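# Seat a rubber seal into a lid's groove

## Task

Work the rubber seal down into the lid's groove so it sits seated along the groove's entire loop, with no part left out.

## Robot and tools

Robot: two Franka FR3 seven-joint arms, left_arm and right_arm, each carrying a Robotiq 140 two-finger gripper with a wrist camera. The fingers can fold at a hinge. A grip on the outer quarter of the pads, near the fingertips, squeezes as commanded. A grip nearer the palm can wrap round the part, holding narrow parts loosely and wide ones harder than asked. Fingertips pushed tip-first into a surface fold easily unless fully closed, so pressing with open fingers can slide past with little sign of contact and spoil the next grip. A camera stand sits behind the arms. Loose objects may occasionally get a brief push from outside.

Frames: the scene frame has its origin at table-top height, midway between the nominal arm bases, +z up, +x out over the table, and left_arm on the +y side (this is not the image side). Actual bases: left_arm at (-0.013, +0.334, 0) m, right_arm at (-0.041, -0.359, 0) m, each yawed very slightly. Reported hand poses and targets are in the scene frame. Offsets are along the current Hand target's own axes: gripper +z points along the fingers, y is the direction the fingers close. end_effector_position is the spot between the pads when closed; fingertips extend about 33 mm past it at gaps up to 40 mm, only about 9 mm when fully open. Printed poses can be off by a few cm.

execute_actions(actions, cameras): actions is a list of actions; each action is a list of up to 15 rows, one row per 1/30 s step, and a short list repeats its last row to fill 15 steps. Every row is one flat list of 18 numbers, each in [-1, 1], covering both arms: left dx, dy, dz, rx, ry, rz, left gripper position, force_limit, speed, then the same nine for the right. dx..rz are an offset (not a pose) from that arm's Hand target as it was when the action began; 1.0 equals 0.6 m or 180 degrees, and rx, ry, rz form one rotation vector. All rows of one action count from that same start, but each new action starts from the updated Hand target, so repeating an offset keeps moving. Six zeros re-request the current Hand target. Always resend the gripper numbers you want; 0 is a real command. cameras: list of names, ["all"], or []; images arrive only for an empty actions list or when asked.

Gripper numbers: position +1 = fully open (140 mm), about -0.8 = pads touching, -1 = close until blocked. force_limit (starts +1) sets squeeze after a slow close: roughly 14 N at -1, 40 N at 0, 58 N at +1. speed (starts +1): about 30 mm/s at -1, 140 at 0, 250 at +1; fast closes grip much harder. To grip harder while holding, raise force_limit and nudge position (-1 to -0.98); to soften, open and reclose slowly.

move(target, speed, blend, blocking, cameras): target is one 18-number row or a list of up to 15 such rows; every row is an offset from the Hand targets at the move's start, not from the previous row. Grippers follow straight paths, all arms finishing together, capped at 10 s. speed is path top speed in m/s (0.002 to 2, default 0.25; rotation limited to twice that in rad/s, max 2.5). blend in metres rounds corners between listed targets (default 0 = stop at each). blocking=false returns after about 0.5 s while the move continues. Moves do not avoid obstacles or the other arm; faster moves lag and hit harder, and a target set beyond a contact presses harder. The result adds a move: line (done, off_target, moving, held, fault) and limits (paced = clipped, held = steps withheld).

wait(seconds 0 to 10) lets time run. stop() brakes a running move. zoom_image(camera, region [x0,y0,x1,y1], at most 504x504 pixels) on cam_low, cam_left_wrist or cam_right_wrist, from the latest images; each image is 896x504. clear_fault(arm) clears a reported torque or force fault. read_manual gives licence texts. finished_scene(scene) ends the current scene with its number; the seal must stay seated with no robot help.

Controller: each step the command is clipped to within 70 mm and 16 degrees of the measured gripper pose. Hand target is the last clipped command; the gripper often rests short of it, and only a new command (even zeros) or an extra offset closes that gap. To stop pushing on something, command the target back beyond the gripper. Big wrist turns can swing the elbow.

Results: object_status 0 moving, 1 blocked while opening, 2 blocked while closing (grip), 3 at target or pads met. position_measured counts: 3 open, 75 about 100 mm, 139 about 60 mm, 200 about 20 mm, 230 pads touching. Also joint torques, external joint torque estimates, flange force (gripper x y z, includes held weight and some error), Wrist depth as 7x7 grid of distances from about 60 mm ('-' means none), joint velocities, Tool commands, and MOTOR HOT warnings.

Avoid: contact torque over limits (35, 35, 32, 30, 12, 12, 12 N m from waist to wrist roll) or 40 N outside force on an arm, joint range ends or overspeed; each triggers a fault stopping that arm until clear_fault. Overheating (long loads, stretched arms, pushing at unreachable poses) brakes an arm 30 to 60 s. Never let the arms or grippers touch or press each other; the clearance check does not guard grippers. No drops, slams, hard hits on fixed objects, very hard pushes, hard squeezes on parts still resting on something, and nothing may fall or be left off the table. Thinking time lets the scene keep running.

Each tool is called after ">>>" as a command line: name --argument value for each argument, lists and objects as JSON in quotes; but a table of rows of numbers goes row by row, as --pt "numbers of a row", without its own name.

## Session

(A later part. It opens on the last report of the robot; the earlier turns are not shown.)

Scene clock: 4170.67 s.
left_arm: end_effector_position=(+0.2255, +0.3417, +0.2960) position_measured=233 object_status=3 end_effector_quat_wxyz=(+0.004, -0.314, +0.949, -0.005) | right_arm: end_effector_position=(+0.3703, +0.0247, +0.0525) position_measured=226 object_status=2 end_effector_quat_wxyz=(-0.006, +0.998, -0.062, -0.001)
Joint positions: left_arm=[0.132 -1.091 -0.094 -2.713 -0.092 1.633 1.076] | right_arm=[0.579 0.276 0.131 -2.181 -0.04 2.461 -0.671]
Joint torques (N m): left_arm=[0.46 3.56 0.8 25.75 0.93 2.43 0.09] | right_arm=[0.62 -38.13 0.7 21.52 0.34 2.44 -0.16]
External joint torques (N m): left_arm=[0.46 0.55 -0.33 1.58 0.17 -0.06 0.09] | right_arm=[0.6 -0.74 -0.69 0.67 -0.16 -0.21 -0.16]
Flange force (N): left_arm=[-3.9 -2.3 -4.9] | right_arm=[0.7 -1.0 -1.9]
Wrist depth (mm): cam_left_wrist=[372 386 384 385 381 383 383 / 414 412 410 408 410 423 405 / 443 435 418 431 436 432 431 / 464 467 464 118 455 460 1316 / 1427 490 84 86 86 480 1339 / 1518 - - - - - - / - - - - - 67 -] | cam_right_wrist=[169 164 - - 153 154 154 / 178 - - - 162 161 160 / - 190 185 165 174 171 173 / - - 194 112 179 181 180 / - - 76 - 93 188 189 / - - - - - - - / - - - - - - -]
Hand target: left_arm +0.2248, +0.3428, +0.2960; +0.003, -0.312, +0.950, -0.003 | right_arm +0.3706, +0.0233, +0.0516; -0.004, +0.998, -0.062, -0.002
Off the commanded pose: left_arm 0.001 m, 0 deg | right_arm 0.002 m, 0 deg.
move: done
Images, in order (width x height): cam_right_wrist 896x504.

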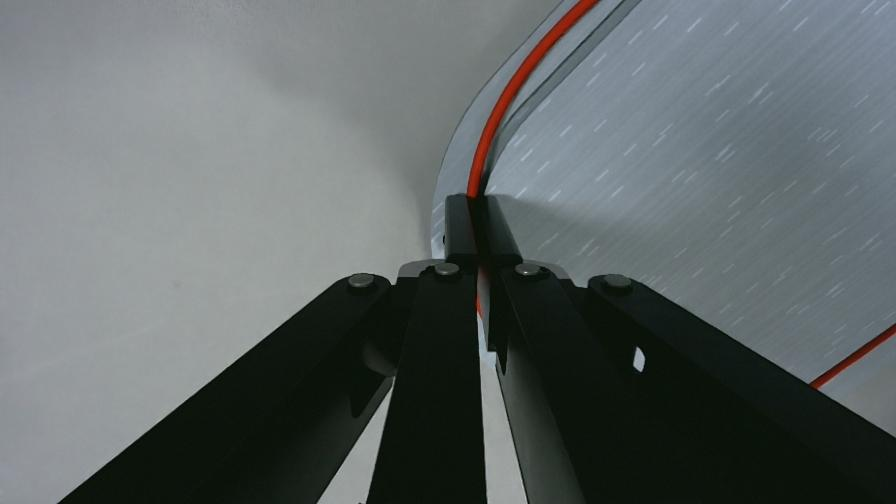

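>>> move --pt "0 0 0 0 0 0 -1 -0.5 0 0 0.0037 0.0 0 0 0 -1 -0.5 -1" --pt "0 0 0 0 0 0 -1 -0.5 0 -0.0033 0.012 0.0118 0 0 0 -1 -0.5 -1" --speed '[0.02,0.02]' --cameras '["cam_right_wrist"]'

>>> zoom_image --camera "cam_right_wrist" --region '[400, 60, 640, 240]'

Scene clock: 4181.93 s.
left_arm: end_effector_position=(+0.2255, +0.3417, +0.2960) position_measured=233 object_status=3 end_effector_quat_wxyz=(+0.004, -0.314, +0.949, -0.005) | right_arm: end_effector_position=(+0.3691, +0.0212, +0.0501) position_measured=226 object_status=2 end_effector_quat_wxyz=(-0.008, +0.998, -0.062, +0.001)
Joint positions: left_arm=[0.132 -1.091 -0.094 -2.713 -0.092 1.633 1.076] | right_arm=[0.575 0.27 0.131 -2.2 -0.04 2.479 -0.675]
Joint velocities: left_arm=[within noise] | right_arm=[0.001 -0.002 0 -0.002 0.002 0.003 0.001]
Joint torques (N m): left_arm=[0.51 3.54 0.89 25.73 0.94 2.43 0.13] | right_arm=[-0.4 -34.06 -0.31 18.45 0.17 2.8 -0.34]
External joint torques (N m): left_arm=[0.5 0.59 -0.27 1.46 0.19 -0.08 0.13] | right_arm=[-0.33 3.03 -1.59 -2.25 -0.31 0.13 -0.34]
Flange force (N): left_arm=[-4.0 -2.0 -4.6] | right_arm=[0.7 2.0 7.1]
Wrist depth (mm): cam_left_wrist=[375 391 387 386 - 387 382 / 415 409 408 407 412 406 410 / 436 436 436 435 432 432 433 / 458 468 462 118 453 465 1302 / 1427 499 84 86 86 481 1418 / 1462 - - - - - - / - - - - - 68 -] | cam_right_wrist=[- - - - 151 150 151 / 177 177 - - 161 159 158 / - - - 171 169 166 167 / - - - 113 179 178 177 / - - 76 - 93 187 189 / - - - - - - - / - - - - - - -]
Hand target: left_arm +0.2248, +0.3428, +0.2960; +0.003, -0.312, +0.950, -0.003 | right_arm +0.3677, +0.0164, +0.0444; -0.004, +0.998, -0.062, -0.002
Off the commanded pose: left_arm 0.001 m, 0 deg | right_arm 0.008 m, 1 deg.
move: off_target (right_arm)
Images, in order (width x height): cam_right_wrist 896x504.

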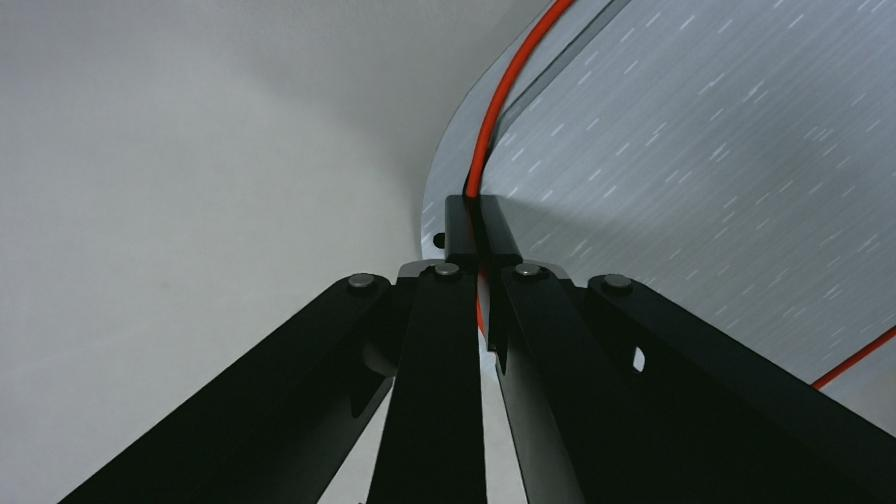

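Scaled by 2.100 from the camera's 896x504 image, which has a finer 1280x720 frame.

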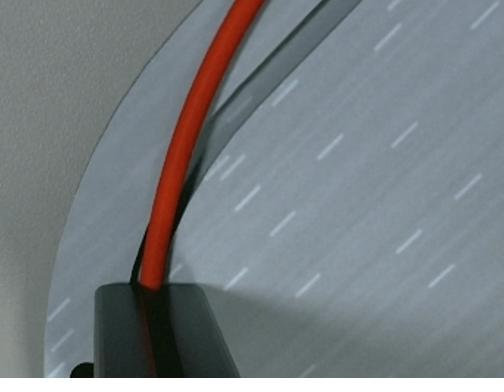

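>>> move --pt "0 0 0 0 0 0 -1 -0.5 0 0 0 -0.002 0 0 0 -0.562 -0.5 -1" --pt "0 0 0 0 0 0 -1 -0.5 0 0.0013 -0.0082 -0.0135 0 0 0 -0.562 -0.5 -1" --pt "0 0 0 0 0 0 -1 -0.5 0 -0.0012 -0.0107 -0.0227 0 0 0 -1 -0.5 0" --pt "0 0 0 0 0 0 -1 -0.5 0 -0.0055 -0.0045 -0.0043 0 0 0 -1 -0.5 0" --pt "0 0 0 0 0 0 -1 -0.5 0 -0.0092 0.0077 0.0073 0 0 0 -1 -0.5 0" --speed '[0.02,0.03,0.03,0.02,0.02]'

>>> move --pt "0 0 0 0 0 0 -1 -0.5 0 0.0074 -0.0152 -0.0208 0 0 0 -1 -0.5 0" --pt "0 0 0 0 0 0 -1 -0.5 0 0.0092 -0.0077 -0.05 0 0 0 -1 -0.5 0" --pt "0 0 0 0 0 0 -1 -0.5 0 0.0092 -0.0077 -0.0657 0 0 0 -0.443 -0.5 0" --blend '[0.002,0.002,0]' --speed '[0.03,0.08,0.08]' --cameras '["cam_right_wrist"]'

>>> zoom_image --camera "cam_right_wrist" --region '[380, 80, 620, 260]'

Scene clock: 4203.90 s.
left_arm: end_effector_position=(+0.2255, +0.3417, +0.2960) position_measured=233 object_status=3 end_effector_quat_wxyz=(+0.004, -0.314, +0.949, -0.005) | right_arm: end_effector_position=(+0.3658, +0.0219, +0.0497) position_measured=233 object_status=3 end_effector_quat_wxyz=(-0.013, +0.998, -0.059, +0.005)
Joint positions: left_arm=[0.132 -1.091 -0.094 -2.713 -0.092 1.633 1.076] | right_arm=[0.578 0.258 0.132 -2.223 -0.04 2.504 -0.676]
Joint velocities: left_arm=[within noise] | right_arm=[-0.001 -0.002 -0.001 -0.002 0 0.003 -0.001]
Joint torques (N m): left_arm=[0.49 3.61 0.82 25.79 0.95 2.42 0.07] | right_arm=[-1 -31.39 -1.18 14.93 0.27 1.75 -0.11]
External joint torques (N m): left_arm=[0.48 0.67 -0.34 1.5 0.19 -0.09 0.07] | right_arm=[-1 5.35 -2.49 -5.77 -0.21 -0.97 -0.11]
Flange force (N): left_arm=[-4.1 -2.4 -4.8] | right_arm=[-2.5 7.2 10.3]
Wrist depth (mm): cam_left_wrist=[372 386 386 388 386 387 384 / 407 409 403 408 412 407 409 / 436 452 432 437 432 435 433 / 478 463 - 118 460 462 1309 / 1385 490 84 87 86 481 1444 / 1547 - - - - - 1427 / - - - - - 68 -] | cam_right_wrist=[- - - - 153 150 150 / - - 173 164 160 159 154 / - - - 171 168 167 168 / - 195 196 112 175 176 176 / - - 76 77 93 - 185 / - - - - - - - / - - - - - - -]
Hand target: left_arm +0.2248, +0.3428, +0.2960; +0.003, -0.312, +0.950, -0.003 | right_arm +0.3617, +0.0125, +0.0401; -0.004, +0.998, -0.062, -0.002
Off the commanded pose: left_arm 0.001 m, 0 deg | right_arm 0.014 m, 1 deg.
move: off_target (right_arm)

Scene clock: 4205.97 s.
left_arm: end_effector_position=(+0.2255, +0.3417, +0.2960) position_measured=233 object_status=3 end_effector_quat_wxyz=(+0.004, -0.314, +0.949, -0.005) | right_arm: end_effector_position=(+0.3683, +0.0163, +0.0790) position_measured=185 object_status=0 end_effector_quat_wxyz=(-0.004, +0.998, -0.063, -0.001)
Joint positions: left_arm=[0.132 -1.091 -0.094 -2.713 -0.092 1.633 1.076] | right_arm=[0.57 0.21 0.132 -2.193 -0.029 2.406 -0.686]
Joint torques (N m): left_arm=[0.47 3.61 0.86 25.75 0.92 2.41 0.09] | right_arm=[0.7 -37.47 0.8 21.78 1.01 2.41 -0.28]
External joint torques (N m): left_arm=[0.46 0.74 -0.32 1.41 0.17 -0.1 0.09] | right_arm=[0.81 -1.33 -0.16 0.23 0.48 -0.24 -0.28]
Flange force (N): left_arm=[-4.3 -2.5 -4.6] | right_arm=[-1.7 1.7 -3.3]
Wrist depth (mm): cam_left_wrist=[378 393 389 389 392 391 388 / 409 426 415 409 410 407 406 / 436 440 436 434 433 431 435 / 466 460 467 113 458 462 1281 / 1402 499 84 86 86 494 1362 / 1489 - - - - - - / - - - - - 68 -] | cam_right_wrist=[- - - - 179 178 179 / - - - 190 - - 187 / - 212 - 200 200 198 198 / - - - 167 148 210 209 / 241 - 92 - 87 92 - / - - 79 - - - - / - - - - - - -]
Hand target: left_arm +0.2248, +0.3428, +0.2960; +0.003, -0.312, +0.950, -0.003 | right_arm +0.3679, +0.0161, +0.0795; -0.004, +0.998, -0.062, -0.002
Off the commanded pose: left_arm 0.001 m, 0 deg | right_arm 0.001 m, 0 deg.
move: done
Images, in order (width x height): cam_right_wrist 896x504.

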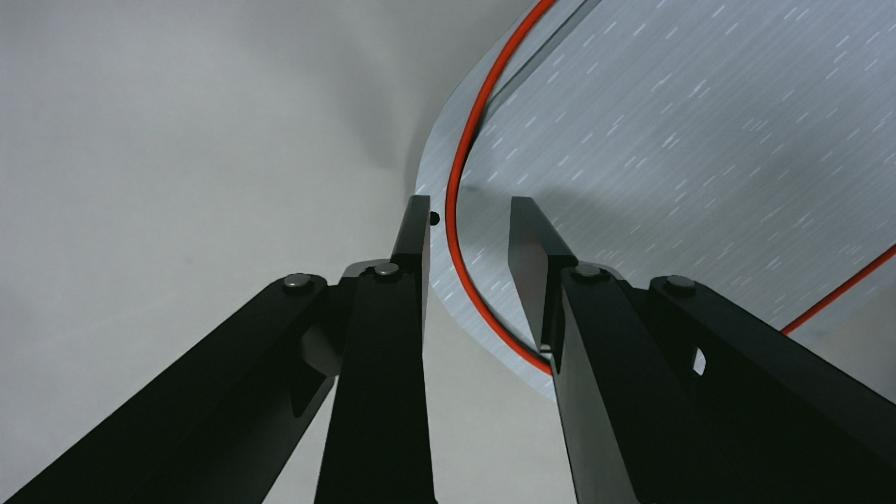

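Scaled by 2.100 from the camera's 896x504 image, which has a finer 1280x720 frame.

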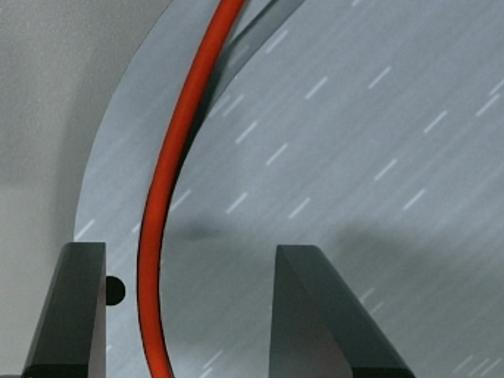

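>>> move --pt "0 0 0 0 0 0 -1 -0.5 0 0.0 0.0 -0.04 0 0 0 -0.443 -0.5 0.5" --pt "0 0 0 0 0 0 -1 -0.5 0 -0.1128 0.0538 -0.0092 0 0 -0.2517 -0.443 -0.5 0.5" --blend '[0.02,0]' --speed '[0.2,0.35]' --cameras '["cam_right_wrist"]'

>>> zoom_image --camera "cam_right_wrist" --region '[400, 40, 640, 240]'

Scene clock: 4226.57 s.
left_arm: end_effector_position=(+0.2255, +0.3417, +0.2960) position_measured=233 object_status=3 end_effector_quat_wxyz=(+0.004, -0.314, +0.949, -0.005) | right_arm: end_effector_position=(+0.2958, -0.0077, +0.0843) position_measured=185 object_status=3 end_effector_quat_wxyz=(-0.004, +0.945, +0.326, -0.002)
Joint positions: left_arm=[0.132 -1.091 -0.094 -2.713 -0.092 1.633 1.076] | right_arm=[0.532 0.027 0.233 -2.426 0.003 2.452 -1.435]
Joint velocities: left_arm=[within noise] | right_arm=[0 0.001 0 0 0 0 -0.006]
Joint torques (N m): left_arm=[0.44 3.6 0.87 25.71 0.94 2.4 0.11] | right_arm=[0.56 -30.53 -0.22 20.71 1.02 2.79 -0.29]
External joint torques (N m): left_arm=[0.47 0.65 -0.25 1.45 0.19 -0.1 0.11] | right_arm=[0.56 -1.98 -0.42 -0.11 0.47 0.16 -0.29]
Flange force (N): left_arm=[-4.1 -2.1 -4.7] | right_arm=[-6.3 1.3 -4.2]
Wrist depth (mm): cam_left_wrist=[384 386 388 380 387 381 388 / 409 409 409 409 407 407 405 / 436 434 430 436 433 433 440 / 468 470 464 118 456 459 1324 / 1410 489 84 86 86 478 1385 / 1557 - - - - - - / - - - - - 67 -] | cam_right_wrist=[- - 197 195 185 183 - / - - - 198 195 196 - / - 214 - 207 206 202 206 / - - - 169 148 - 216 / - - 92 - 87 93 - / - - 79 - - - - / - - - - - - -]
Hand target: left_arm +0.2248, +0.3428, +0.2960; +0.003, -0.312, +0.950, -0.003 | right_arm +0.2968, -0.0077, +0.0851; -0.005, +0.945, +0.328, -0.001
Off the commanded pose: left_arm 0.001 m, 0 deg | right_arm 0.001 m, 0 deg.
move: done; blend cut to 0.012 m at target 1
Images, in order (width x height): cam_right_wrist 896x504.

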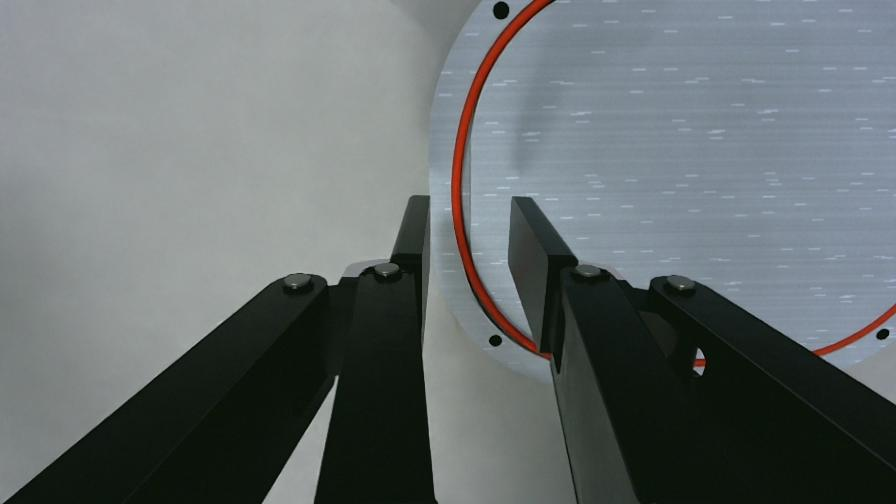

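Scaled by 2.100 from the camera's 896x504 image, which has a finer 1280x720 frame.

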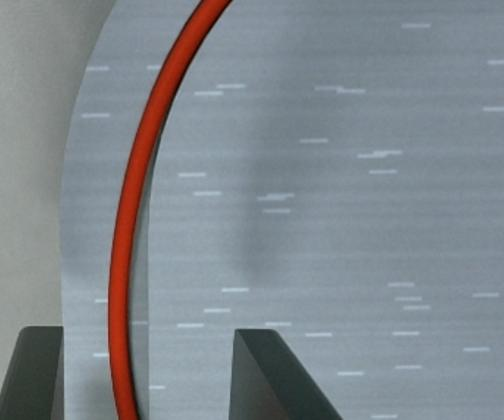

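>>> move --pt "0 0 0 0 0 0 -1 -0.5 0 0.0 -0.007 0.045 0 0 0 -0.443 -0.5 0.5" --pt "0 0 0 0 0 0 -1 -0.5 0 0.0 -0.007 0.0605 0 0 0 -0.443 -0.5 0.5" --pt "0 0 0 0 0 0 -1 -0.5 0 0.0 -0.007 0.0605 0 0 0 -1 -0.5 -1" --blend '[0.002,0,0]' --speed '[0.08,0.03,0.03]'

>>> move --pt "0 0 0 0 0 0 -1 -0.5 0 0 0 -0.0042 0 0 0 -1 -0.5 -1" --pt "0 0 0 0 0 0 -1 -0.5 0 0 0.0072 -0.0042 0 0 0 -1 -0.5 -1" --pt "0 0 0 0 0 0 -1 -0.5 0 -0.0067 0.0045 0.0075 0 0 0 -1 -0.5 -1" --speed '[0.02,0.02,0.02]' --cameras '["cam_right_wrist"]'

>>> zoom_image --camera "cam_right_wrist" --region '[400, 40, 640, 240]'

Scene clock: 4245.57 s.
left_arm: end_effector_position=(+0.2255, +0.3417, +0.2960) position_measured=233 object_status=3 end_effector_quat_wxyz=(+0.004, -0.314, +0.949, -0.005) | right_arm: end_effector_position=(+0.2942, -0.0039, +0.0499) position_measured=226 object_status=0 end_effector_quat_wxyz=(-0.005, +0.944, +0.329, -0.001)
Joint positions: left_arm=[0.132 -1.091 -0.094 -2.713 -0.092 1.633 1.076] | right_arm=[0.537 0.106 0.233 -2.44 -0.025 2.546 -1.413]
Joint torques (N m): left_arm=[0.47 3.59 0.84 25.73 0.93 2.41 0.11] | right_arm=[1.27 -30.42 0.44 19.58 -0.01 2.79 0.14]
External joint torques (N m): left_arm=[0.48 0.66 -0.32 1.46 0.17 -0.1 0.11] | right_arm=[1.18 -0.29 -0.45 -0.09 -0.48 0.13 0.14]
Flange force (N): left_arm=[-4.1 -2.3 -4.7] | right_arm=[-0.5 -1.3 0.5]
Wrist depth (mm): cam_left_wrist=[387 386 389 390 393 386 371 / 417 407 409 408 405 408 413 / 441 440 428 427 433 438 432 / 473 469 465 113 451 463 1274 / 1410 495 84 87 86 489 1377 / 1427 - - - - - 1489 / - - - - - 67 -] | cam_right_wrist=[- - - - 154 152 153 / - - - 162 161 159 161 / - - - 175 171 169 171 / - - - 117 178 177 178 / - - 76 - 93 188 189 / - - - - - - 199 / - - - - - - -]
Hand target: left_arm +0.2248, +0.3428, +0.2960; +0.003, -0.312, +0.950, -0.003 | right_arm +0.2940, -0.0041, +0.0488; -0.005, +0.945, +0.328, -0.001
Off the commanded pose: left_arm 0.001 m, 0 deg | right_arm 0.001 m, 0 deg.
move: done

Scene clock: 4247.63 s.
left_arm: end_effector_position=(+0.2255, +0.3417, +0.2960) position_measured=233 object_status=3 end_effector_quat_wxyz=(+0.004, -0.314, +0.949, -0.005) | right_arm: end_effector_position=(+0.2947, -0.0075, +0.0482) position_measured=226 object_status=2 end_effector_quat_wxyz=(-0.006, +0.945, +0.327, +0.001)
Joint positions: left_arm=[0.132 -1.091 -0.094 -2.713 -0.092 1.633 1.076] | right_arm=[0.533 0.102 0.231 -2.452 -0.026 2.559 -1.415]
Joint torques (N m): left_arm=[0.47 3.65 0.85 25.75 0.95 2.42 0.05] | right_arm=[1.52 -27 0.25 17.36 -0.06 3.25 0.09]
External joint torques (N m): left_arm=[0.46 0.73 -0.3 1.43 0.19 -0.09 0.06] | right_arm=[1.6 2.94 -0.45 -2.3 -0.54 0.56 0.09]
Flange force (N): left_arm=[-4.3 -2.4 -4.7] | right_arm=[-0.5 -1.8 10.1]
Wrist depth (mm): cam_left_wrist=[381 390 387 388 382 384 385 / 410 409 405 409 407 407 410 / 440 434 436 427 420 436 440 / 464 469 459 118 459 459 1316 / 1435 510 84 87 86 489 1385 / 1462 - - - - - - / - - - - - 68 -] | cam_right_wrist=[- - - 154 152 151 151 / - - - 162 159 159 - / 185 - - 166 170 168 168 / - - - 113 176 174 177 / - - 76 - 93 - 188 / - - - - - - 197 / - - - - - - -]
Hand target: left_arm +0.2248, +0.3428, +0.2960; +0.003, -0.312, +0.950, -0.003 | right_arm +0.2925, -0.0086, +0.0443; -0.005, +0.945, +0.328, -0.001
Off the commanded pose: left_arm 0.001 m, 0 deg | right_arm 0.005 m, 0 deg.
move: off_target (right_arm)
Images, in order (width x height): cam_right_wrist 896x504.

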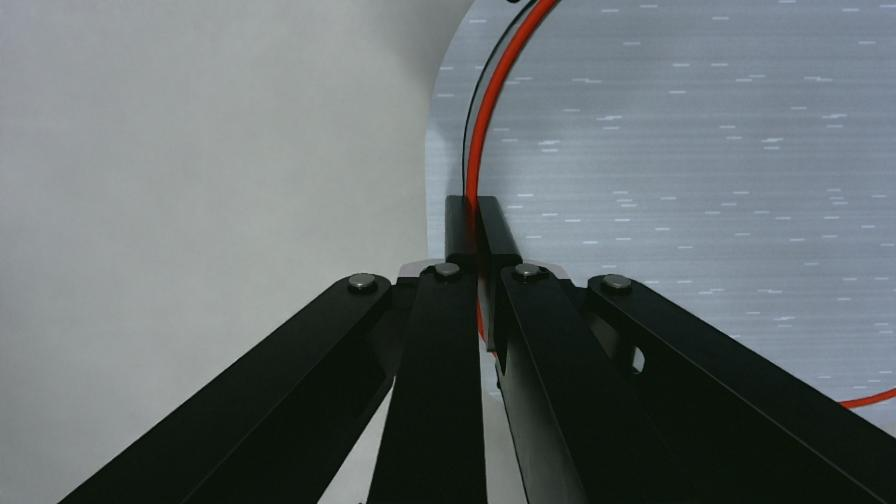

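Scaled by 2.100 from the camera's 896x504 image, which has a finer 1280x720 frame.

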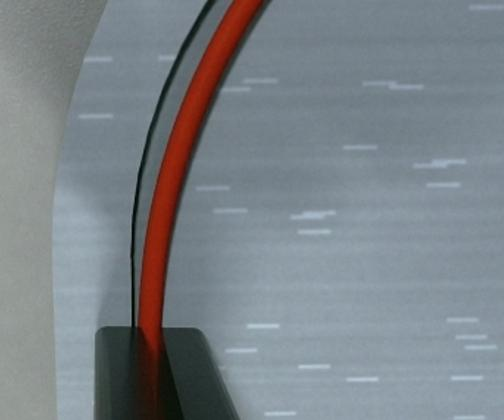

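>>> move --pt "0 0 0 0 0 0 -1 -0.5 0 0.005 0.002 -0.0117 0 0 0 -1 -0.5 -1" --pt "0 0 0 0 0 0 -1 -0.5 0 0.0108 0.0007 -0.0117 0 0 0 -1 -0.5 -1" --pt "0 0 0 0 0 0 -1 -0.5 0 0.0058 -0.0017 0.0 0 0 0 -1 -0.5 -1" --speed '[0.02,0.02,0.02]' --cameras '["cam_right_wrist"]'

>>> zoom_image --camera "cam_right_wrist" --region '[400, 0, 640, 200]'

Scene clock: 4264.83 s.
left_arm: end_effector_position=(+0.2255, +0.3417, +0.2960) position_measured=233 object_status=3 end_effector_quat_wxyz=(+0.004, -0.314, +0.949, -0.005) | right_arm: end_effector_position=(+0.2960, -0.0058, +0.0482) position_measured=226 object_status=2 end_effector_quat_wxyz=(-0.005, +0.945, +0.328, +0.000)
Joint positions: left_arm=[0.132 -1.091 -0.094 -2.713 -0.092 1.633 1.076] | right_arm=[0.533 0.11 0.231 -2.441 -0.029 2.551 -1.413]
Joint velocities: left_arm=[within noise] | right_arm=[0.001 -0.001 0 -0.001 -0.002 0.002 0.004]
Joint torques (N m): left_arm=[0.47 3.61 0.82 25.75 0.91 2.43 0.1] | right_arm=[1.62 -26.3 0.39 18.08 0.03 4 0.15]
External joint torques (N m): left_arm=[0.46 0.64 -0.36 1.5 0.16 -0.08 0.1] | right_arm=[1.67 3.86 -0.39 -1.54 -0.45 1.33 0.15]
Flange force (N): left_arm=[-4.0 -2.4 -4.7] | right_arm=[3.4 -2.5 13.9]
Wrist depth (mm): cam_left_wrist=[384 387 386 382 384 385 386 / 414 407 409 413 409 410 406 / 437 433 418 432 432 436 432 / 465 465 464 113 445 466 1339 / 1385 489 84 86 86 488 1410 / 1518 - - - - - 1418 / - - - - - 68 -] | cam_right_wrist=[- - - - 155 150 150 / 176 171 - 162 158 159 159 / - - - - 168 168 167 / - - - 113 - 177 177 / - 203 76 - 93 186 187 / - - - - - - - / - - - - - - -]
Hand target: left_arm +0.2248, +0.3428, +0.2960; +0.003, -0.312, +0.950, -0.003 | right_arm +0.2946, -0.0057, +0.0443; -0.005, +0.945, +0.328, -0.001
Off the commanded pose: left_arm 0.001 m, 0 deg | right_arm 0.004 m, 0 deg.
move: off_target (right_arm)
Images, in order (width x height): cam_right_wrist 896x504.

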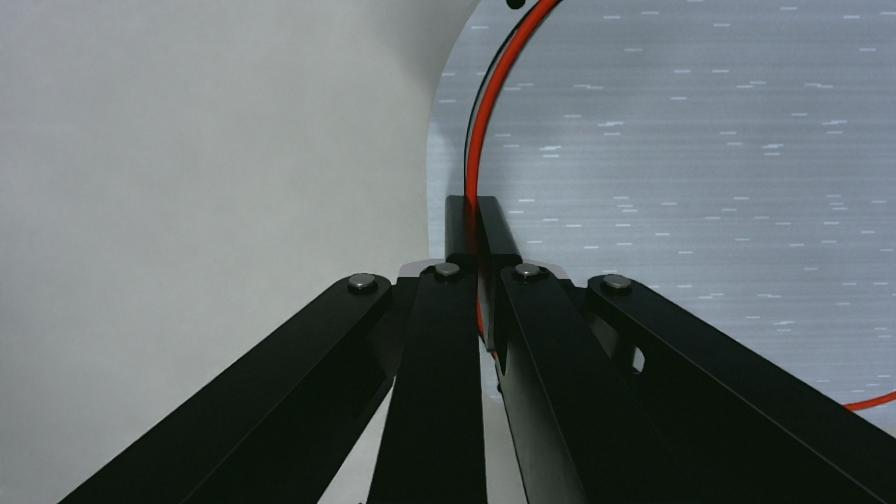

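Scaled by 2.100 from the camera's 896x504 image, which has a finer 1280x720 frame.

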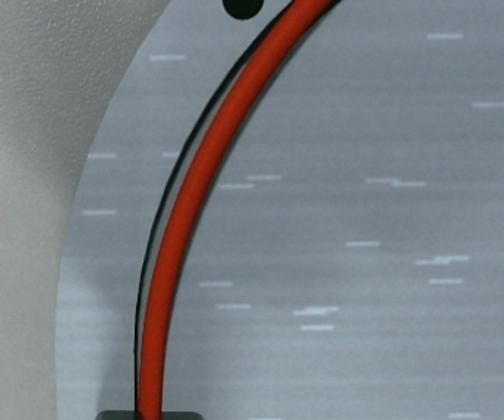

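>>> move --pt "0 0 0 0 0 0 -1 -0.5 0 0.0 0.0 -0.003 0 0 0 -0.562 -0.5 -1" --pt "0 0 0 0 0 0 -1 -0.5 0 0.0 0.0 -0.06 0 0 0 -0.443 -0.5 -1" --speed '[0.02,0.05]' --cameras '["cam_right_wrist"]'

>>> zoom_image --camera "cam_right_wrist" --region '[400, 0, 640, 200]'

>>> zoom_image --camera "cam_right_wrist" --region '[400, 160, 640, 360]'

Scene clock: 4277.80 s.
left_arm: end_effector_position=(+0.2255, +0.3417, +0.2960) position_measured=233 object_status=3 end_effector_quat_wxyz=(+0.004, -0.314, +0.949, -0.005) | right_arm: end_effector_position=(+0.2950, -0.0062, +0.0794) position_measured=185 object_status=0 end_effector_quat_wxyz=(-0.005, +0.945, +0.326, +0.000)
Joint positions: left_arm=[0.132 -1.091 -0.094 -2.713 -0.092 1.633 1.076] | right_arm=[0.535 0.036 0.233 -2.432 0 2.471 -1.429]
Joint torques (N m): left_arm=[0.42 3.57 0.79 25.75 0.94 2.43 0.08] | right_arm=[1.09 -30.5 -0.13 21.15 0.99 2.42 -0.22]
External joint torques (N m): left_arm=[0.42 0.68 -0.36 1.42 0.18 -0.08 0.08] | right_arm=[1.06 -1.68 -0.44 0.41 0.46 -0.24 -0.22]
Flange force (N): left_arm=[-4.1 -2.5 -4.6] | right_arm=[-3.4 0.3 -4.9]
Wrist depth (mm): cam_left_wrist=[388 390 387 385 386 369 387 / 407 407 412 410 410 409 412 / 434 439 439 434 436 435 438 / 479 463 464 124 451 466 1309 / 1418 490 84 86 86 484 1385 / 1518 - - - - - 1385 / - - - - - 68 -] | cam_right_wrist=[- 195 - - 180 179 180 / - - 206 194 188 189 187 / - - - - 199 200 201 / - - - 167 148 211 210 / - - 92 - 87 93 - / - - 79 - - - - / - - - - - - -]
Hand target: left_arm +0.2248, +0.3428, +0.2960; +0.003, -0.312, +0.950, -0.003 | right_arm +0.2948, -0.0060, +0.0803; -0.005, +0.945, +0.328, -0.001
Off the commanded pose: left_arm 0.001 m, 0 deg | right_arm 0.001 m, 0 deg.
move: done
Images, in order (width x height): cam_right_wrist 896x504.

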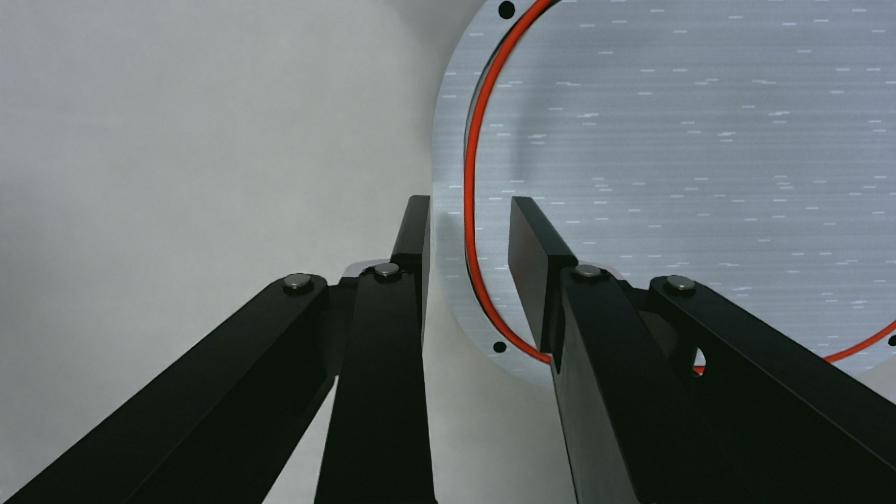

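Scaled by 2.100 from the camera's 896x504 image, which has a finer 1280x720 frame.

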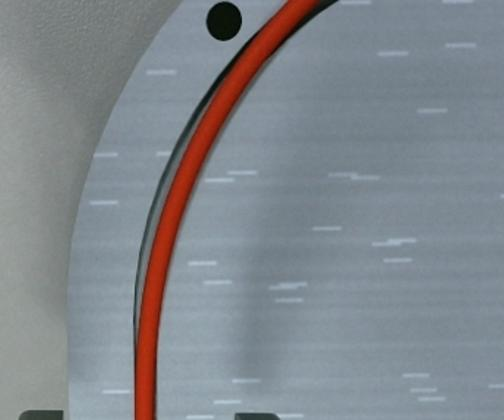

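Scaled by 2.100 from the camera's 896x504 image, which has a finer 1280x720 frame.

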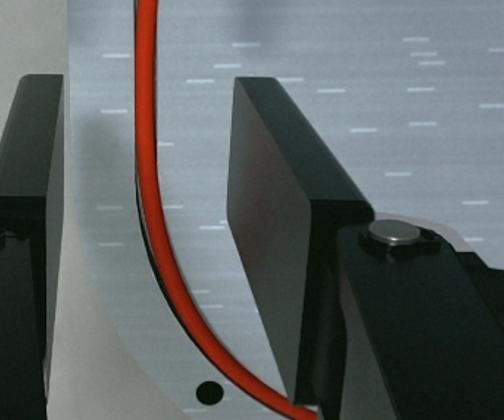

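>>> move --pt "0 0 0 0 0 0 -1 -0.5 0 0 0.0023 0.0255 0 0 0 -1 -0.5 0" --pt "0 0 0 0 0 0 -1 -0.5 0 0 0.0023 0.0372 0 0 0 -1 -0.5 0" --pt "0 0 0 0 0 0 -1 -0.5 0 -0.005 0.0007 0.0555 0 0 0 -1 -0.5 0" --pt "0 0 0 0 0 0 -1 -0.5 0 -0.0112 -0.0022 0.0672 0 0 0 -1 -0.5 0" --blend '[0,0.002,0.001,0]' --speed '[0.06,0.06,0.03,0.02]'

>>> move --pt "0 0 0 0 0 0 -1 -0.5 0 0.0112 0.0045 -0.0209 0 0 0 -1 -0.5 0" --pt "0 0 0 0 0 0 -1 -0.5 0 0.0479 0.003 -0.03 0 0 0 -1 -0.5 0" --pt "0 0 0 0 0 0 -1 -0.5 0 0.0429 0.0014 -0.0117 0 0 0 -1 -0.5 0" --pt "0 0 0 0 0 0 -1 -0.5 0 0.0367 -0.0023 0 0 0 0 -1 -0.5 0" --pt "0 0 0 0 0 0 -1 -0.5 0 0.0479 0.0022 -0.0209 0 0 0 -1 -0.5 0" --pt "0 0 0 0 0 0 -1 -0.5 0 -0.0221 0.0052 -0.03 0 0 0 -1 -0.5 0" --pt "0 0 0 0 0 0 -1 -0.5 0 -0.0271 0.0035 -0.0117 0 0 0 -1 -0.5 0" --pt "0 0 0 0 0 0 -1 -0.5 0 -0.0333 0.0007 0 0 0 0 -1 -0.5 0" --pt "0 0 0 0 0 0 -1 -0.5 0 -0.0221 0.0052 -0.0209 0 0 0 -1 -0.5 0" --pt "0 0 0 0 0 0 -1 -0.5 0 -0.05 -0.05 -0.06 0 0 0 -1 -0.5 0" --blend '[0.002,0.002,0.001,0,0.002,0.002,0.001,0,0.002,0]' --speed '[0.03,0.08,0.03,0.02,0.03,0.08,0.03,0.02,0.03,0.12]' --cameras '["cam_right_wrist"]'

>>> zoom_image --camera "cam_right_wrist" --region '[440, 0, 680, 200]'

Scene clock: 4317.23 s.
left_arm: end_effector_position=(+0.2255, +0.3417, +0.2960) position_measured=233 object_status=3 end_effector_quat_wxyz=(+0.004, -0.314, +0.949, -0.005) | right_arm: end_effector_position=(+0.2923, -0.0092, +0.0484) position_measured=233 object_status=3 end_effector_quat_wxyz=(-0.004, +0.945, +0.328, +0.002)
Joint positions: left_arm=[0.132 -1.091 -0.094 -2.713 -0.092 1.633 1.076] | right_arm=[0.537 0.094 0.229 -2.462 -0.028 2.561 -1.412]
Joint velocities: left_arm=[within noise] | right_arm=[-0.001 -0.001 0 -0.001 -0.001 0 0.007]
Joint torques (N m): left_arm=[0.43 3.63 0.86 25.7 0.95 2.42 0.16] | right_arm=[2.54 -20.01 0.97 16.8 0.08 5.19 0.1]
External joint torques (N m): left_arm=[0.46 0.64 -0.29 1.42 0.2 -0.09 0.16] | right_arm=[2.45 9.68 0.17 -2.82 -0.4 2.5 0.1]
Flange force (N): left_arm=[-4.1 -2.0 -4.6] | right_arm=[11.9 -5.1 31.4]
Wrist depth (mm): cam_left_wrist=[382 386 375 388 385 386 388 / 409 411 417 405 414 410 413 / 437 437 - 435 441 - 1248 / 468 464 465 124 452 461 1267 / 1444 491 84 86 86 1362 1666 / 1489 - - - - - - / - - - - - 68 -] | cam_right_wrist=[- 166 - - 152 151 151 / - - 173 - 160 157 159 / - - - - 169 166 168 / - - - 112 176 177 177 / - - 76 77 93 185 186 / - - - - - - 195 / - - - - - - -]
Hand target: left_arm +0.2248, +0.3428, +0.2960; +0.003, -0.312, +0.950, -0.003 | right_arm +0.2885, -0.0088, +0.0400; -0.005, +0.945, +0.328, -0.001
Off the commanded pose: left_arm 0.001 m, 0 deg | right_arm 0.009 m, 0 deg.
move: off_target (right_arm)

Scene clock: 4322.73 s.
left_arm: end_effector_position=(+0.2255, +0.3417, +0.2960) position_measured=233 object_status=3 end_effector_quat_wxyz=(+0.004, -0.314, +0.949, -0.005) | right_arm: end_effector_position=(+0.2477, -0.0035, +0.0760) position_measured=233 object_status=3 end_effector_quat_wxyz=(-0.005, +0.944, +0.331, +0.001)
Joint positions: left_arm=[0.132 -1.091 -0.094 -2.713 -0.092 1.633 1.076] | right_arm=[0.574 -0.036 0.274 -2.533 0.03 2.504 -1.382]
Joint velocities: left_arm=[within noise] | right_arm=[0 0.001 0 0 0 0 0.007]
Joint torques (N m): left_arm=[0.51 3.62 0.88 25.67 0.95 2.42 0.09] | right_arm=[1.12 -27.48 -0.54 20.08 0.98 2.41 0.21]
External joint torques (N m): left_arm=[0.52 0.64 -0.25 1.44 0.19 -0.08 0.09] | right_arm=[1.2 -1.86 -0.15 -0.2 0.47 -0.24 0.21]
Flange force (N): left_arm=[-4.1 -2.1 -4.6] | right_arm=[-6.3 -0.3 -5.4]
Wrist depth (mm): cam_left_wrist=[380 388 388 386 390 382 387 / 400 407 413 410 409 408 409 / 444 445 429 436 422 435 432 / 462 464 459 118 442 469 1324 / 1471 487 84 87 86 1410 1369 / 1462 - - - - - - / - - - - - 67 -] | cam_right_wrist=[- - - - 178 177 176 / - 204 - - 189 185 185 / - 207 - - 197 195 195 / - - - 110 206 206 206 / - - 76 77 93 215 - / - - - - - - - / - - - - - - -]
Hand target: left_arm +0.2248, +0.3428, +0.2960; +0.003, -0.312, +0.950, -0.003 | right_arm +0.2465, -0.0041, +0.0762; -0.005, +0.945, +0.328, -0.001
Off the commanded pose: left_arm 0.001 m, 0 deg | right_arm 0.001 m, 0 deg.
move: done
Images, in order (width x height): cam_right_wrist 896x504.

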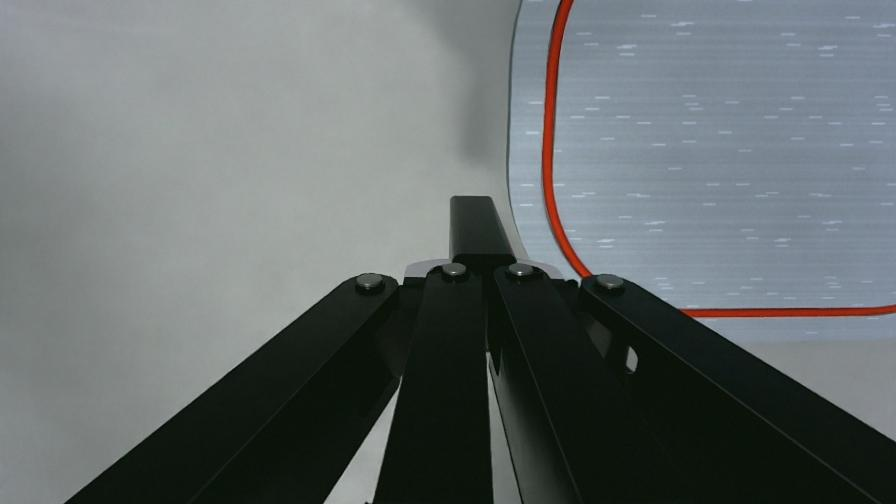

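Scaled by 2.100 from the camera's 896x504 image, which has a finer 1280x720 frame.

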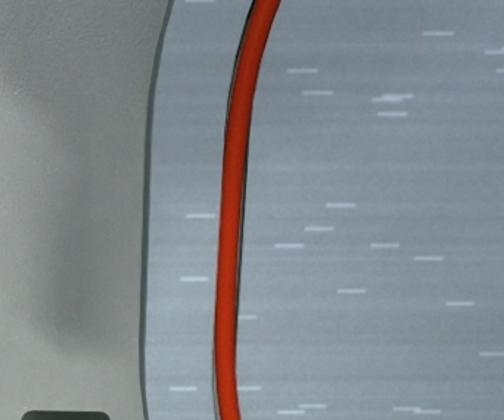

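>>> move --pt "0 0 0 0 0 0 -1 -0.5 0 0.106 0.0505 -0.006 0 0 0 -1 -0.5 0" --speed '[0.2]' --cameras '["cam_right_wrist"]'

>>> zoom_image --camera "cam_right_wrist" --region '[420, 20, 660, 220]'

>>> zoom_image --camera "cam_right_wrist" --region '[600, 0, 840, 200]'

Scene clock: 4333.27 s.
left_arm: end_effector_position=(+0.2255, +0.3417, +0.2960) position_measured=233 object_status=3 end_effector_quat_wxyz=(+0.004, -0.314, +0.949, -0.005) | right_arm: end_effector_position=(+0.3157, +0.0121, +0.0805) position_measured=233 object_status=3 end_effector_quat_wxyz=(-0.006, +0.946, +0.324, +0.001)
Joint positions: left_arm=[0.132 -1.091 -0.094 -2.713 -0.092 1.633 1.076] | right_arm=[0.532 0.104 0.231 -2.341 -0.021 2.45 -1.414]
Joint velocities: left_arm=[within noise] | right_arm=[0 0.001 0.001 0 0 -0.003 -0.005]
Joint torques (N m): left_arm=[0.45 3.59 0.82 25.76 0.94 2.42 0.11] | right_arm=[1.09 -31.75 0.45 21.72 0.04 2.45 -0.27]
External joint torques (N m): left_arm=[0.48 0.66 -0.31 1.46 0.19 -0.09 0.11] | right_arm=[1.09 -0.31 -0.36 0.62 -0.51 -0.23 -0.27]
Flange force (N): left_arm=[-4.1 -2.2 -4.7] | right_arm=[2.0 -0.7 -1.1]
Wrist depth (mm): cam_left_wrist=[381 382 384 386 386 381 385 / 414 408 413 403 407 397 406 / - 431 432 425 429 432 440 / 469 464 457 118 470 463 1316 / 494 496 84 86 86 1346 1362 / 1499 - - - - - 1547 / - - - - - 68 -] | cam_right_wrist=[- 192 - - 185 181 182 / - - - - 188 189 188 / - 215 - 196 201 201 198 / - 228 - 112 212 211 209 / - - 76 77 93 220 - / - - - - - - - / - - - - - - -]
Hand target: left_arm +0.2248, +0.3428, +0.2960; +0.003, -0.312, +0.950, -0.003 | right_arm +0.3152, +0.0115, +0.0797; -0.005, +0.945, +0.328, -0.001
Off the commanded pose: left_arm 0.001 m, 0 deg | right_arm 0.001 m, 1 deg.
move: done
Images, in order (width x height): cam_right_wrist 896x504.

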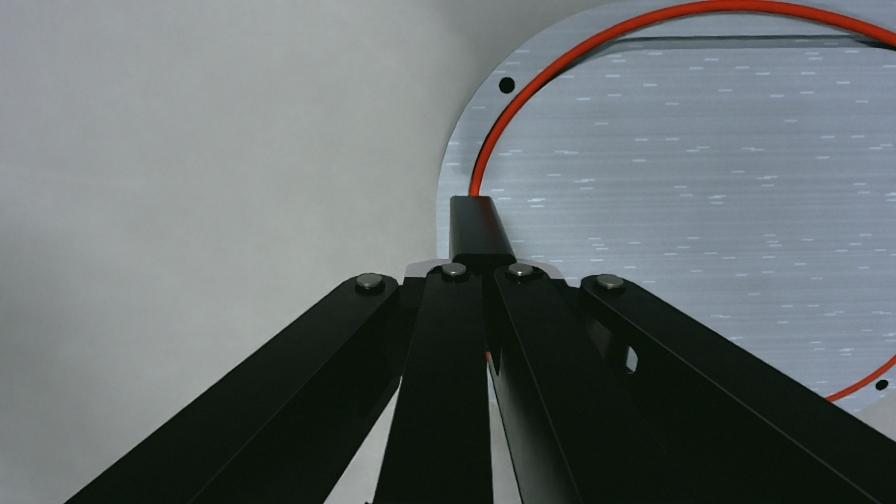

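Scaled by 2.100 from the camera's 896x504 image, which has a finer 1280x720 frame.

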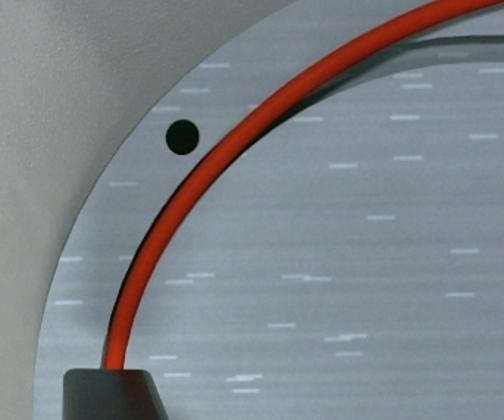

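Scaled by 2.100 from the camera's 896x504 image, which has a finer 1280x720 frame.

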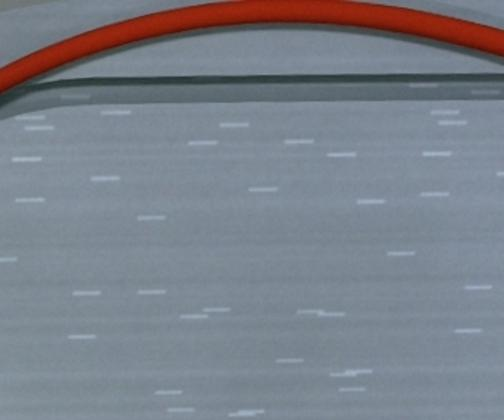

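>>> move --pt "0 0 0 0 0 0 -1 -0.5 0 0.057 0.0175 0.0362 0 0 0 -1 -0.5 0" --pt "0 0 0 0 0 0 -1 -0.5 0 0.052 0.0175 0.0545 0 0 0 -1 -0.5 0" --pt "0 0 0 0 0 0 -1 -0.5 0 0.0453 0.0177 0.0653 0 0 0 -1 -0.5 0" --blend '[0.002,0.001,0]' --speed '[0.1,0.03,0.02]'

>>> move --pt "0 0 0 0 0 0 -1 -0.5 0 0.0117 -0.0014 -0.02 0 0 0 -1 -0.5 0" --pt "0 0 0 0 0 0 -1 -0.5 0 -0.0153 -0.0097 -0.0291 0 0 0 -1 -0.5 0" --pt "0 0 0 0 0 0 -1 -0.5 0 -0.0203 -0.0097 -0.0108 0 0 0 -1 -0.5 0" --pt "0 0 0 0 0 0 -1 -0.5 0 -0.0261 -0.0097 0 0 0 0 -1 -0.5 0" --pt "0 0 0 0 0 0 -1 -0.5 0 -0.0153 -0.0107 -0.02 0 0 0 -1 -0.5 0" --pt "0 0 0 0 0 0 -1 -0.5 0 0.13 0.16 -0.4 0 0 0 1 -0.5 0" --blend '[0.002,0.002,0.001,0,0.005,0]' --speed '[0.03,0.08,0.03,0.02,0.03,0.4]' --cameras '["cam_right_wrist"]'

>>> zoom_image --camera "cam_right_wrist" --region '[250, 100, 600, 350]'

Scene clock: 4364.07 s.
left_arm: end_effector_position=(+0.2255, +0.3417, +0.2960) position_measured=233 object_status=3 end_effector_quat_wxyz=(+0.004, -0.314, +0.949, -0.005) | right_arm: end_effector_position=(+0.3449, +0.0236, +0.0494) position_measured=233 object_status=3 end_effector_quat_wxyz=(-0.006, +0.944, +0.329, +0.003)
Joint positions: left_arm=[0.132 -1.091 -0.094 -2.713 -0.092 1.633 1.076] | right_arm=[0.529 0.237 0.209 -2.256 -0.067 2.498 -1.417]
Joint torques (N m): left_arm=[0.52 3.58 0.82 25.78 0.93 2.43 0.13] | right_arm=[0.85 -27.45 -0.14 17.17 -0.35 4.23 0.1]
External joint torques (N m): left_arm=[0.54 0.62 -0.33 1.52 0.18 -0.08 0.13] | right_arm=[0.84 7.88 -1.92 -3.29 -0.88 1.54 0.1]
Flange force (N): left_arm=[-4.1 -2.2 -4.8] | right_arm=[6.3 -1.1 22.2]
Wrist depth (mm): cam_left_wrist=[367 390 385 386 388 386 383 / 415 415 411 405 407 408 410 / 432 438 434 426 424 434 - / 465 464 464 113 456 463 1339 / 1418 - 84 86 86 1354 1324 / 1489 - - - - - 1435 / - - - - - 68 -] | cam_right_wrist=[- 165 - - - - 162 / - - - - 163 163 163 / - - 181 - 171 168 168 / - - - 112 176 177 177 / 209 - 76 77 93 187 186 / - - - - - - 200 / - - - - - - -]
Hand target: left_arm +0.2248, +0.3428, +0.2960; +0.003, -0.312, +0.950, -0.003 | right_arm +0.3430, +0.0203, +0.0404; -0.005, +0.945, +0.328, -0.001
Off the commanded pose: left_arm 0.001 m, 0 deg | right_arm 0.010 m, 0 deg.
move: off_target (right_arm)

Scene clock: 4369.40 s.
left_arm: end_effector_position=(+0.2255, +0.3417, +0.2960) position_measured=233 object_status=3 end_effector_quat_wxyz=(+0.004, -0.314, +0.949, -0.005) | right_arm: end_effector_position=(+0.4651, -0.0086, +0.2805) position_measured=3 object_status=0 end_effector_quat_wxyz=(-0.006, +0.946, +0.325, +0.001)
Joint positions: left_arm=[0.132 -1.091 -0.094 -2.713 -0.092 1.633 1.076] | right_arm=[0.416 0.17 0.159 -1.696 -0.016 1.869 -1.617]
Joint torques (N m): left_arm=[0.5 3.6 0.83 25.75 0.94 2.43 0.1] | right_arm=[1.16 -38.74 0.63 25.73 0.4 2.44 -0.24]
External joint torques (N m): left_arm=[0.52 0.67 -0.27 1.48 0.19 -0.07 0.1] | right_arm=[1.15 -0.74 -0.43 0.8 -0.47 -0.21 -0.24]
Flange force (N): left_arm=[-4.3 -2.2 -4.7] | right_arm=[1.8 -0.4 -2.4]
Wrist depth (mm): cam_left_wrist=[379 389 395 385 387 381 382 / 409 407 407 407 403 413 407 / 432 435 433 432 433 432 436 / 468 460 448 117 458 459 1324 / 1369 493 84 86 86 478 1385 / 1354 - - - - - - / - - - - - 67 -] | cam_right_wrist=[- - - - - 1110 1134 / - - 402 - - - 1182 / - - - - - - - / - 118 - - - 131 - / - 102 - - - 122 97 / - - 506 - - 489 - / - - - - - 536 -]
Hand target: left_arm +0.2248, +0.3428, +0.2960; +0.003, -0.312, +0.950, -0.003 | right_arm +0.4647, -0.0090, +0.2797; -0.005, +0.945, +0.328, -0.001
Off the commanded pose: left_arm 0.001 m, 0 deg | right_arm 0.001 m, 0 deg.
move: done
Images, in order (width x height): cam_right_wrist 896x504.

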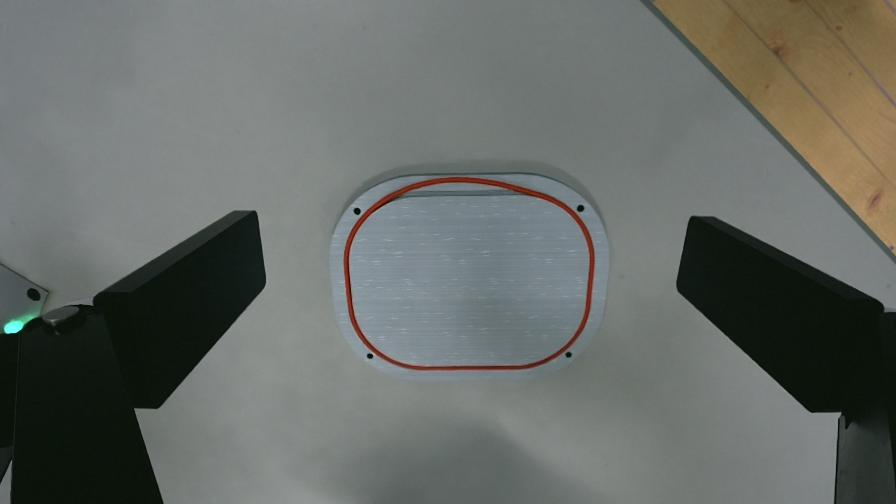

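Scaled by 1.440 from the camera's 896x504 image, which has a finer 1280x720 frame.

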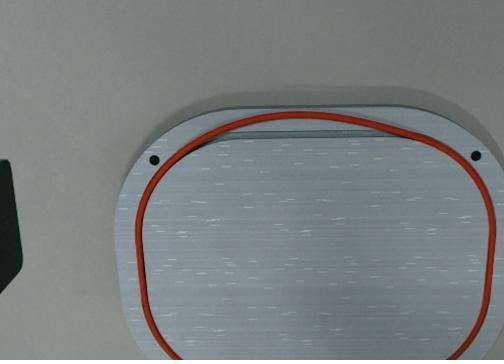

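>>> move --pt "0 0 0 0 0 0 -1 -0.5 0 -0.0337 0.0273 0.2 0 0 0.5 -0.443 -0.5 0.5" --pt "0 0 0 0 0 0 -1 -0.5 0 -0.0337 0.0273 0.3328 0 0 0.5 -0.443 -0.5 0.5" --blend '[0.02,0]' --speed '[0.45,0.15]' --cameras '["cam_right_wrist"]'

>>> zoom_image --camera "cam_right_wrist" --region '[400, 40, 640, 240]'

Scene clock: 4398.40 s.
left_arm: end_effector_position=(+0.2255, +0.3417, +0.2960) position_measured=233 object_status=3 end_effector_quat_wxyz=(+0.004, -0.314, +0.949, -0.005) | right_arm: end_effector_position=(+0.4576, -0.0328, +0.0800) position_measured=185 object_status=3 end_effector_quat_wxyz=(-0.003, +0.901, -0.434, -0.005)
Joint positions: left_arm=[0.132 -1.091 -0.094 -2.713 -0.092 1.633 1.076] | right_arm=[0.644 0.315 -0.111 -2.032 0.063 2.344 -0.14]
Joint velocities: left_arm=[within noise] | right_arm=[0 0 -0.001 0.001 0 0 0.007]
Joint torques (N m): left_arm=[0.44 3.57 0.81 25.72 0.93 2.42 0.08] | right_arm=[1.67 -41.64 -1.75 22.37 0.46 2.73 0.08]
External joint torques (N m): left_arm=[0.42 0.65 -0.36 1.4 0.17 -0.1 0.08] | right_arm=[1.58 -1.4 -0.96 0.25 -0.07 0.15 0.08]
Flange force (N): left_arm=[-3.9 -2.4 -4.5] | right_arm=[-1.9 3.1 -2.4]
Wrist depth (mm): cam_left_wrist=[390 389 379 384 379 383 387 / 411 406 409 406 401 - 410 / 454 432 441 434 430 429 435 / 464 459 464 118 460 442 1331 / 1385 487 84 87 86 1362 1453 / 1471 - - - - - 1418 / - - - - - 67 -] | cam_right_wrist=[- - - - 179 179 - / - 199 - 185 189 189 188 / - - - - 197 201 201 / - - - 121 149 212 210 / - - 92 - 87 93 225 / - - 79 - - - - / - - - - - - -]
Hand target: left_arm +0.2248, +0.3428, +0.2960; +0.003, -0.312, +0.950, -0.003 | right_arm +0.4581, -0.0325, +0.0798; -0.003, +0.900, -0.436, -0.004
Off the commanded pose: left_arm 0.001 m, 0 deg | right_arm 0.001 m, 0 deg.
move: done; limits=paced
Images, in order (width x height): cam_right_wrist 896x504.

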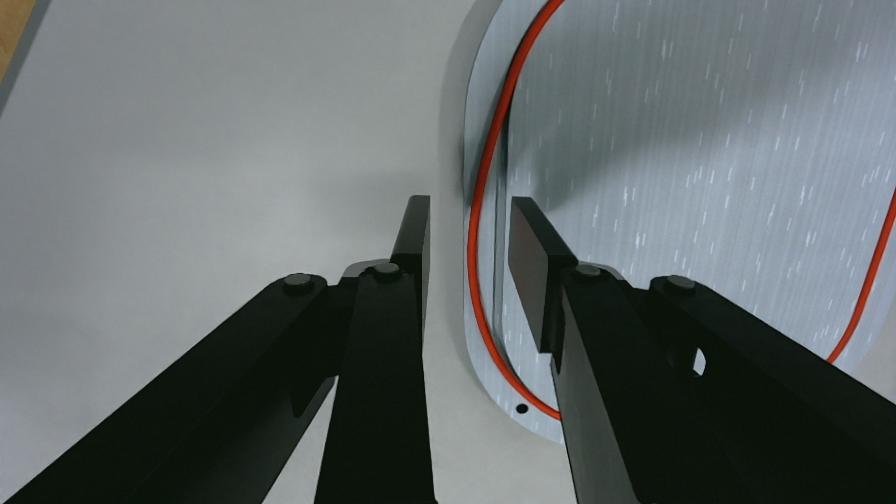

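Scaled by 2.100 from the camera's 896x504 image, which has a finer 1280x720 frame.

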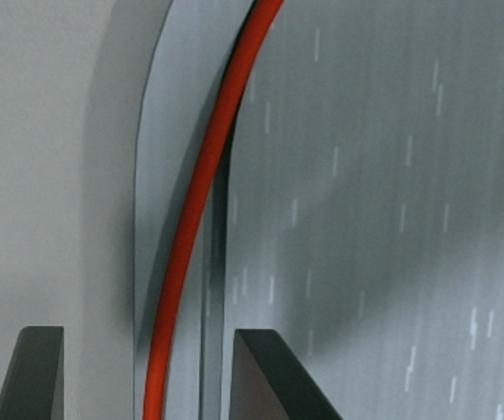

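>>> move --pt "0 0 0 0 0 0 -1 -0.5 0 -0.0917 0.0118 0.03 0 0 0 -0.443 -0.5 0.5" --pt "0 0 0 0 0 0 -1 -0.5 0 -0.0917 0.0118 0.0518 0 0 0 -0.443 -0.5 0.5" --pt "0 0 0 0 0 0 -1 -0.5 0 -0.0917 0.0118 0.0518 0 0 0 -1 -0.5 -1" --blend '[0.002,0,0]' --speed '[0.15,0.03,0.03]' --cameras '["cam_right_wrist"]'

Scene clock: 4441.77 s.
left_arm: end_effector_position=(+0.2255, +0.3417, +0.2960) position_measured=233 object_status=3 end_effector_quat_wxyz=(+0.004, -0.314, +0.949, -0.005) | right_arm: end_effector_position=(+0.4176, +0.0060, +0.0501) position_measured=225 object_status=0 end_effector_quat_wxyz=(-0.002, +0.901, -0.434, -0.004)
Joint positions: left_arm=[0.132 -1.091 -0.094 -2.713 -0.092 1.633 1.076] | right_arm=[0.727 0.342 -0.098 -2.082 0.064 2.421 -0.048]
Joint torques (N m): left_arm=[0.49 3.6 0.82 25.71 0.93 2.42 0.1] | right_arm=[1.07 -39.54 -1.78 21.76 0.82 3.67 0.12]
External joint torques (N m): left_arm=[0.5 0.73 -0.34 1.36 0.18 -0.1 0.1] | right_arm=[1.06 0.58 -1.01 0.53 0.33 1.09 0.12]
Flange force (N): left_arm=[-4.2 -2.3 -4.4] | right_arm=[-1.0 -1.7 3.0]
Wrist depth (mm): cam_left_wrist=[386 390 - 387 382 386 385 / 412 411 414 409 407 409 409 / 444 435 435 436 433 439 435 / 464 - 466 113 453 460 1288 / 1418 500 84 86 86 1385 1331 / 1480 - - - - - - / - - - - - 68 -] | cam_right_wrist=[- - - 153 153 152 152 / - 171 - 159 160 160 - / - - - 173 172 171 171 / - - - 117 177 180 179 / - - 76 - 93 - 192 / - - - - - - - / - - - - - - -]
Hand target: left_arm +0.2248, +0.3428, +0.2960; +0.003, -0.312, +0.950, -0.003 | right_arm +0.4183, +0.0066, +0.0492; -0.003, +0.900, -0.436, -0.004
Off the commanded pose: left_arm 0.001 m, 0 deg | right_arm 0.001 m, 0 deg.
move: done
Images, in order (width x height): cam_right_wrist 896x504.

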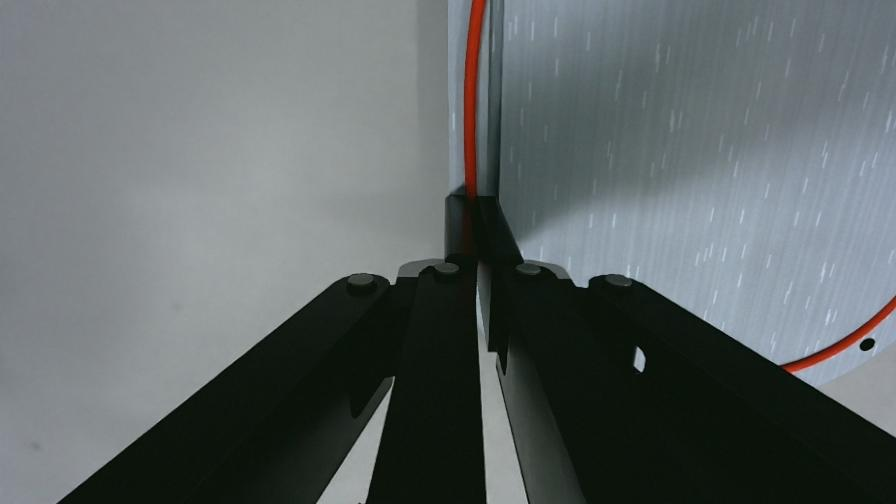

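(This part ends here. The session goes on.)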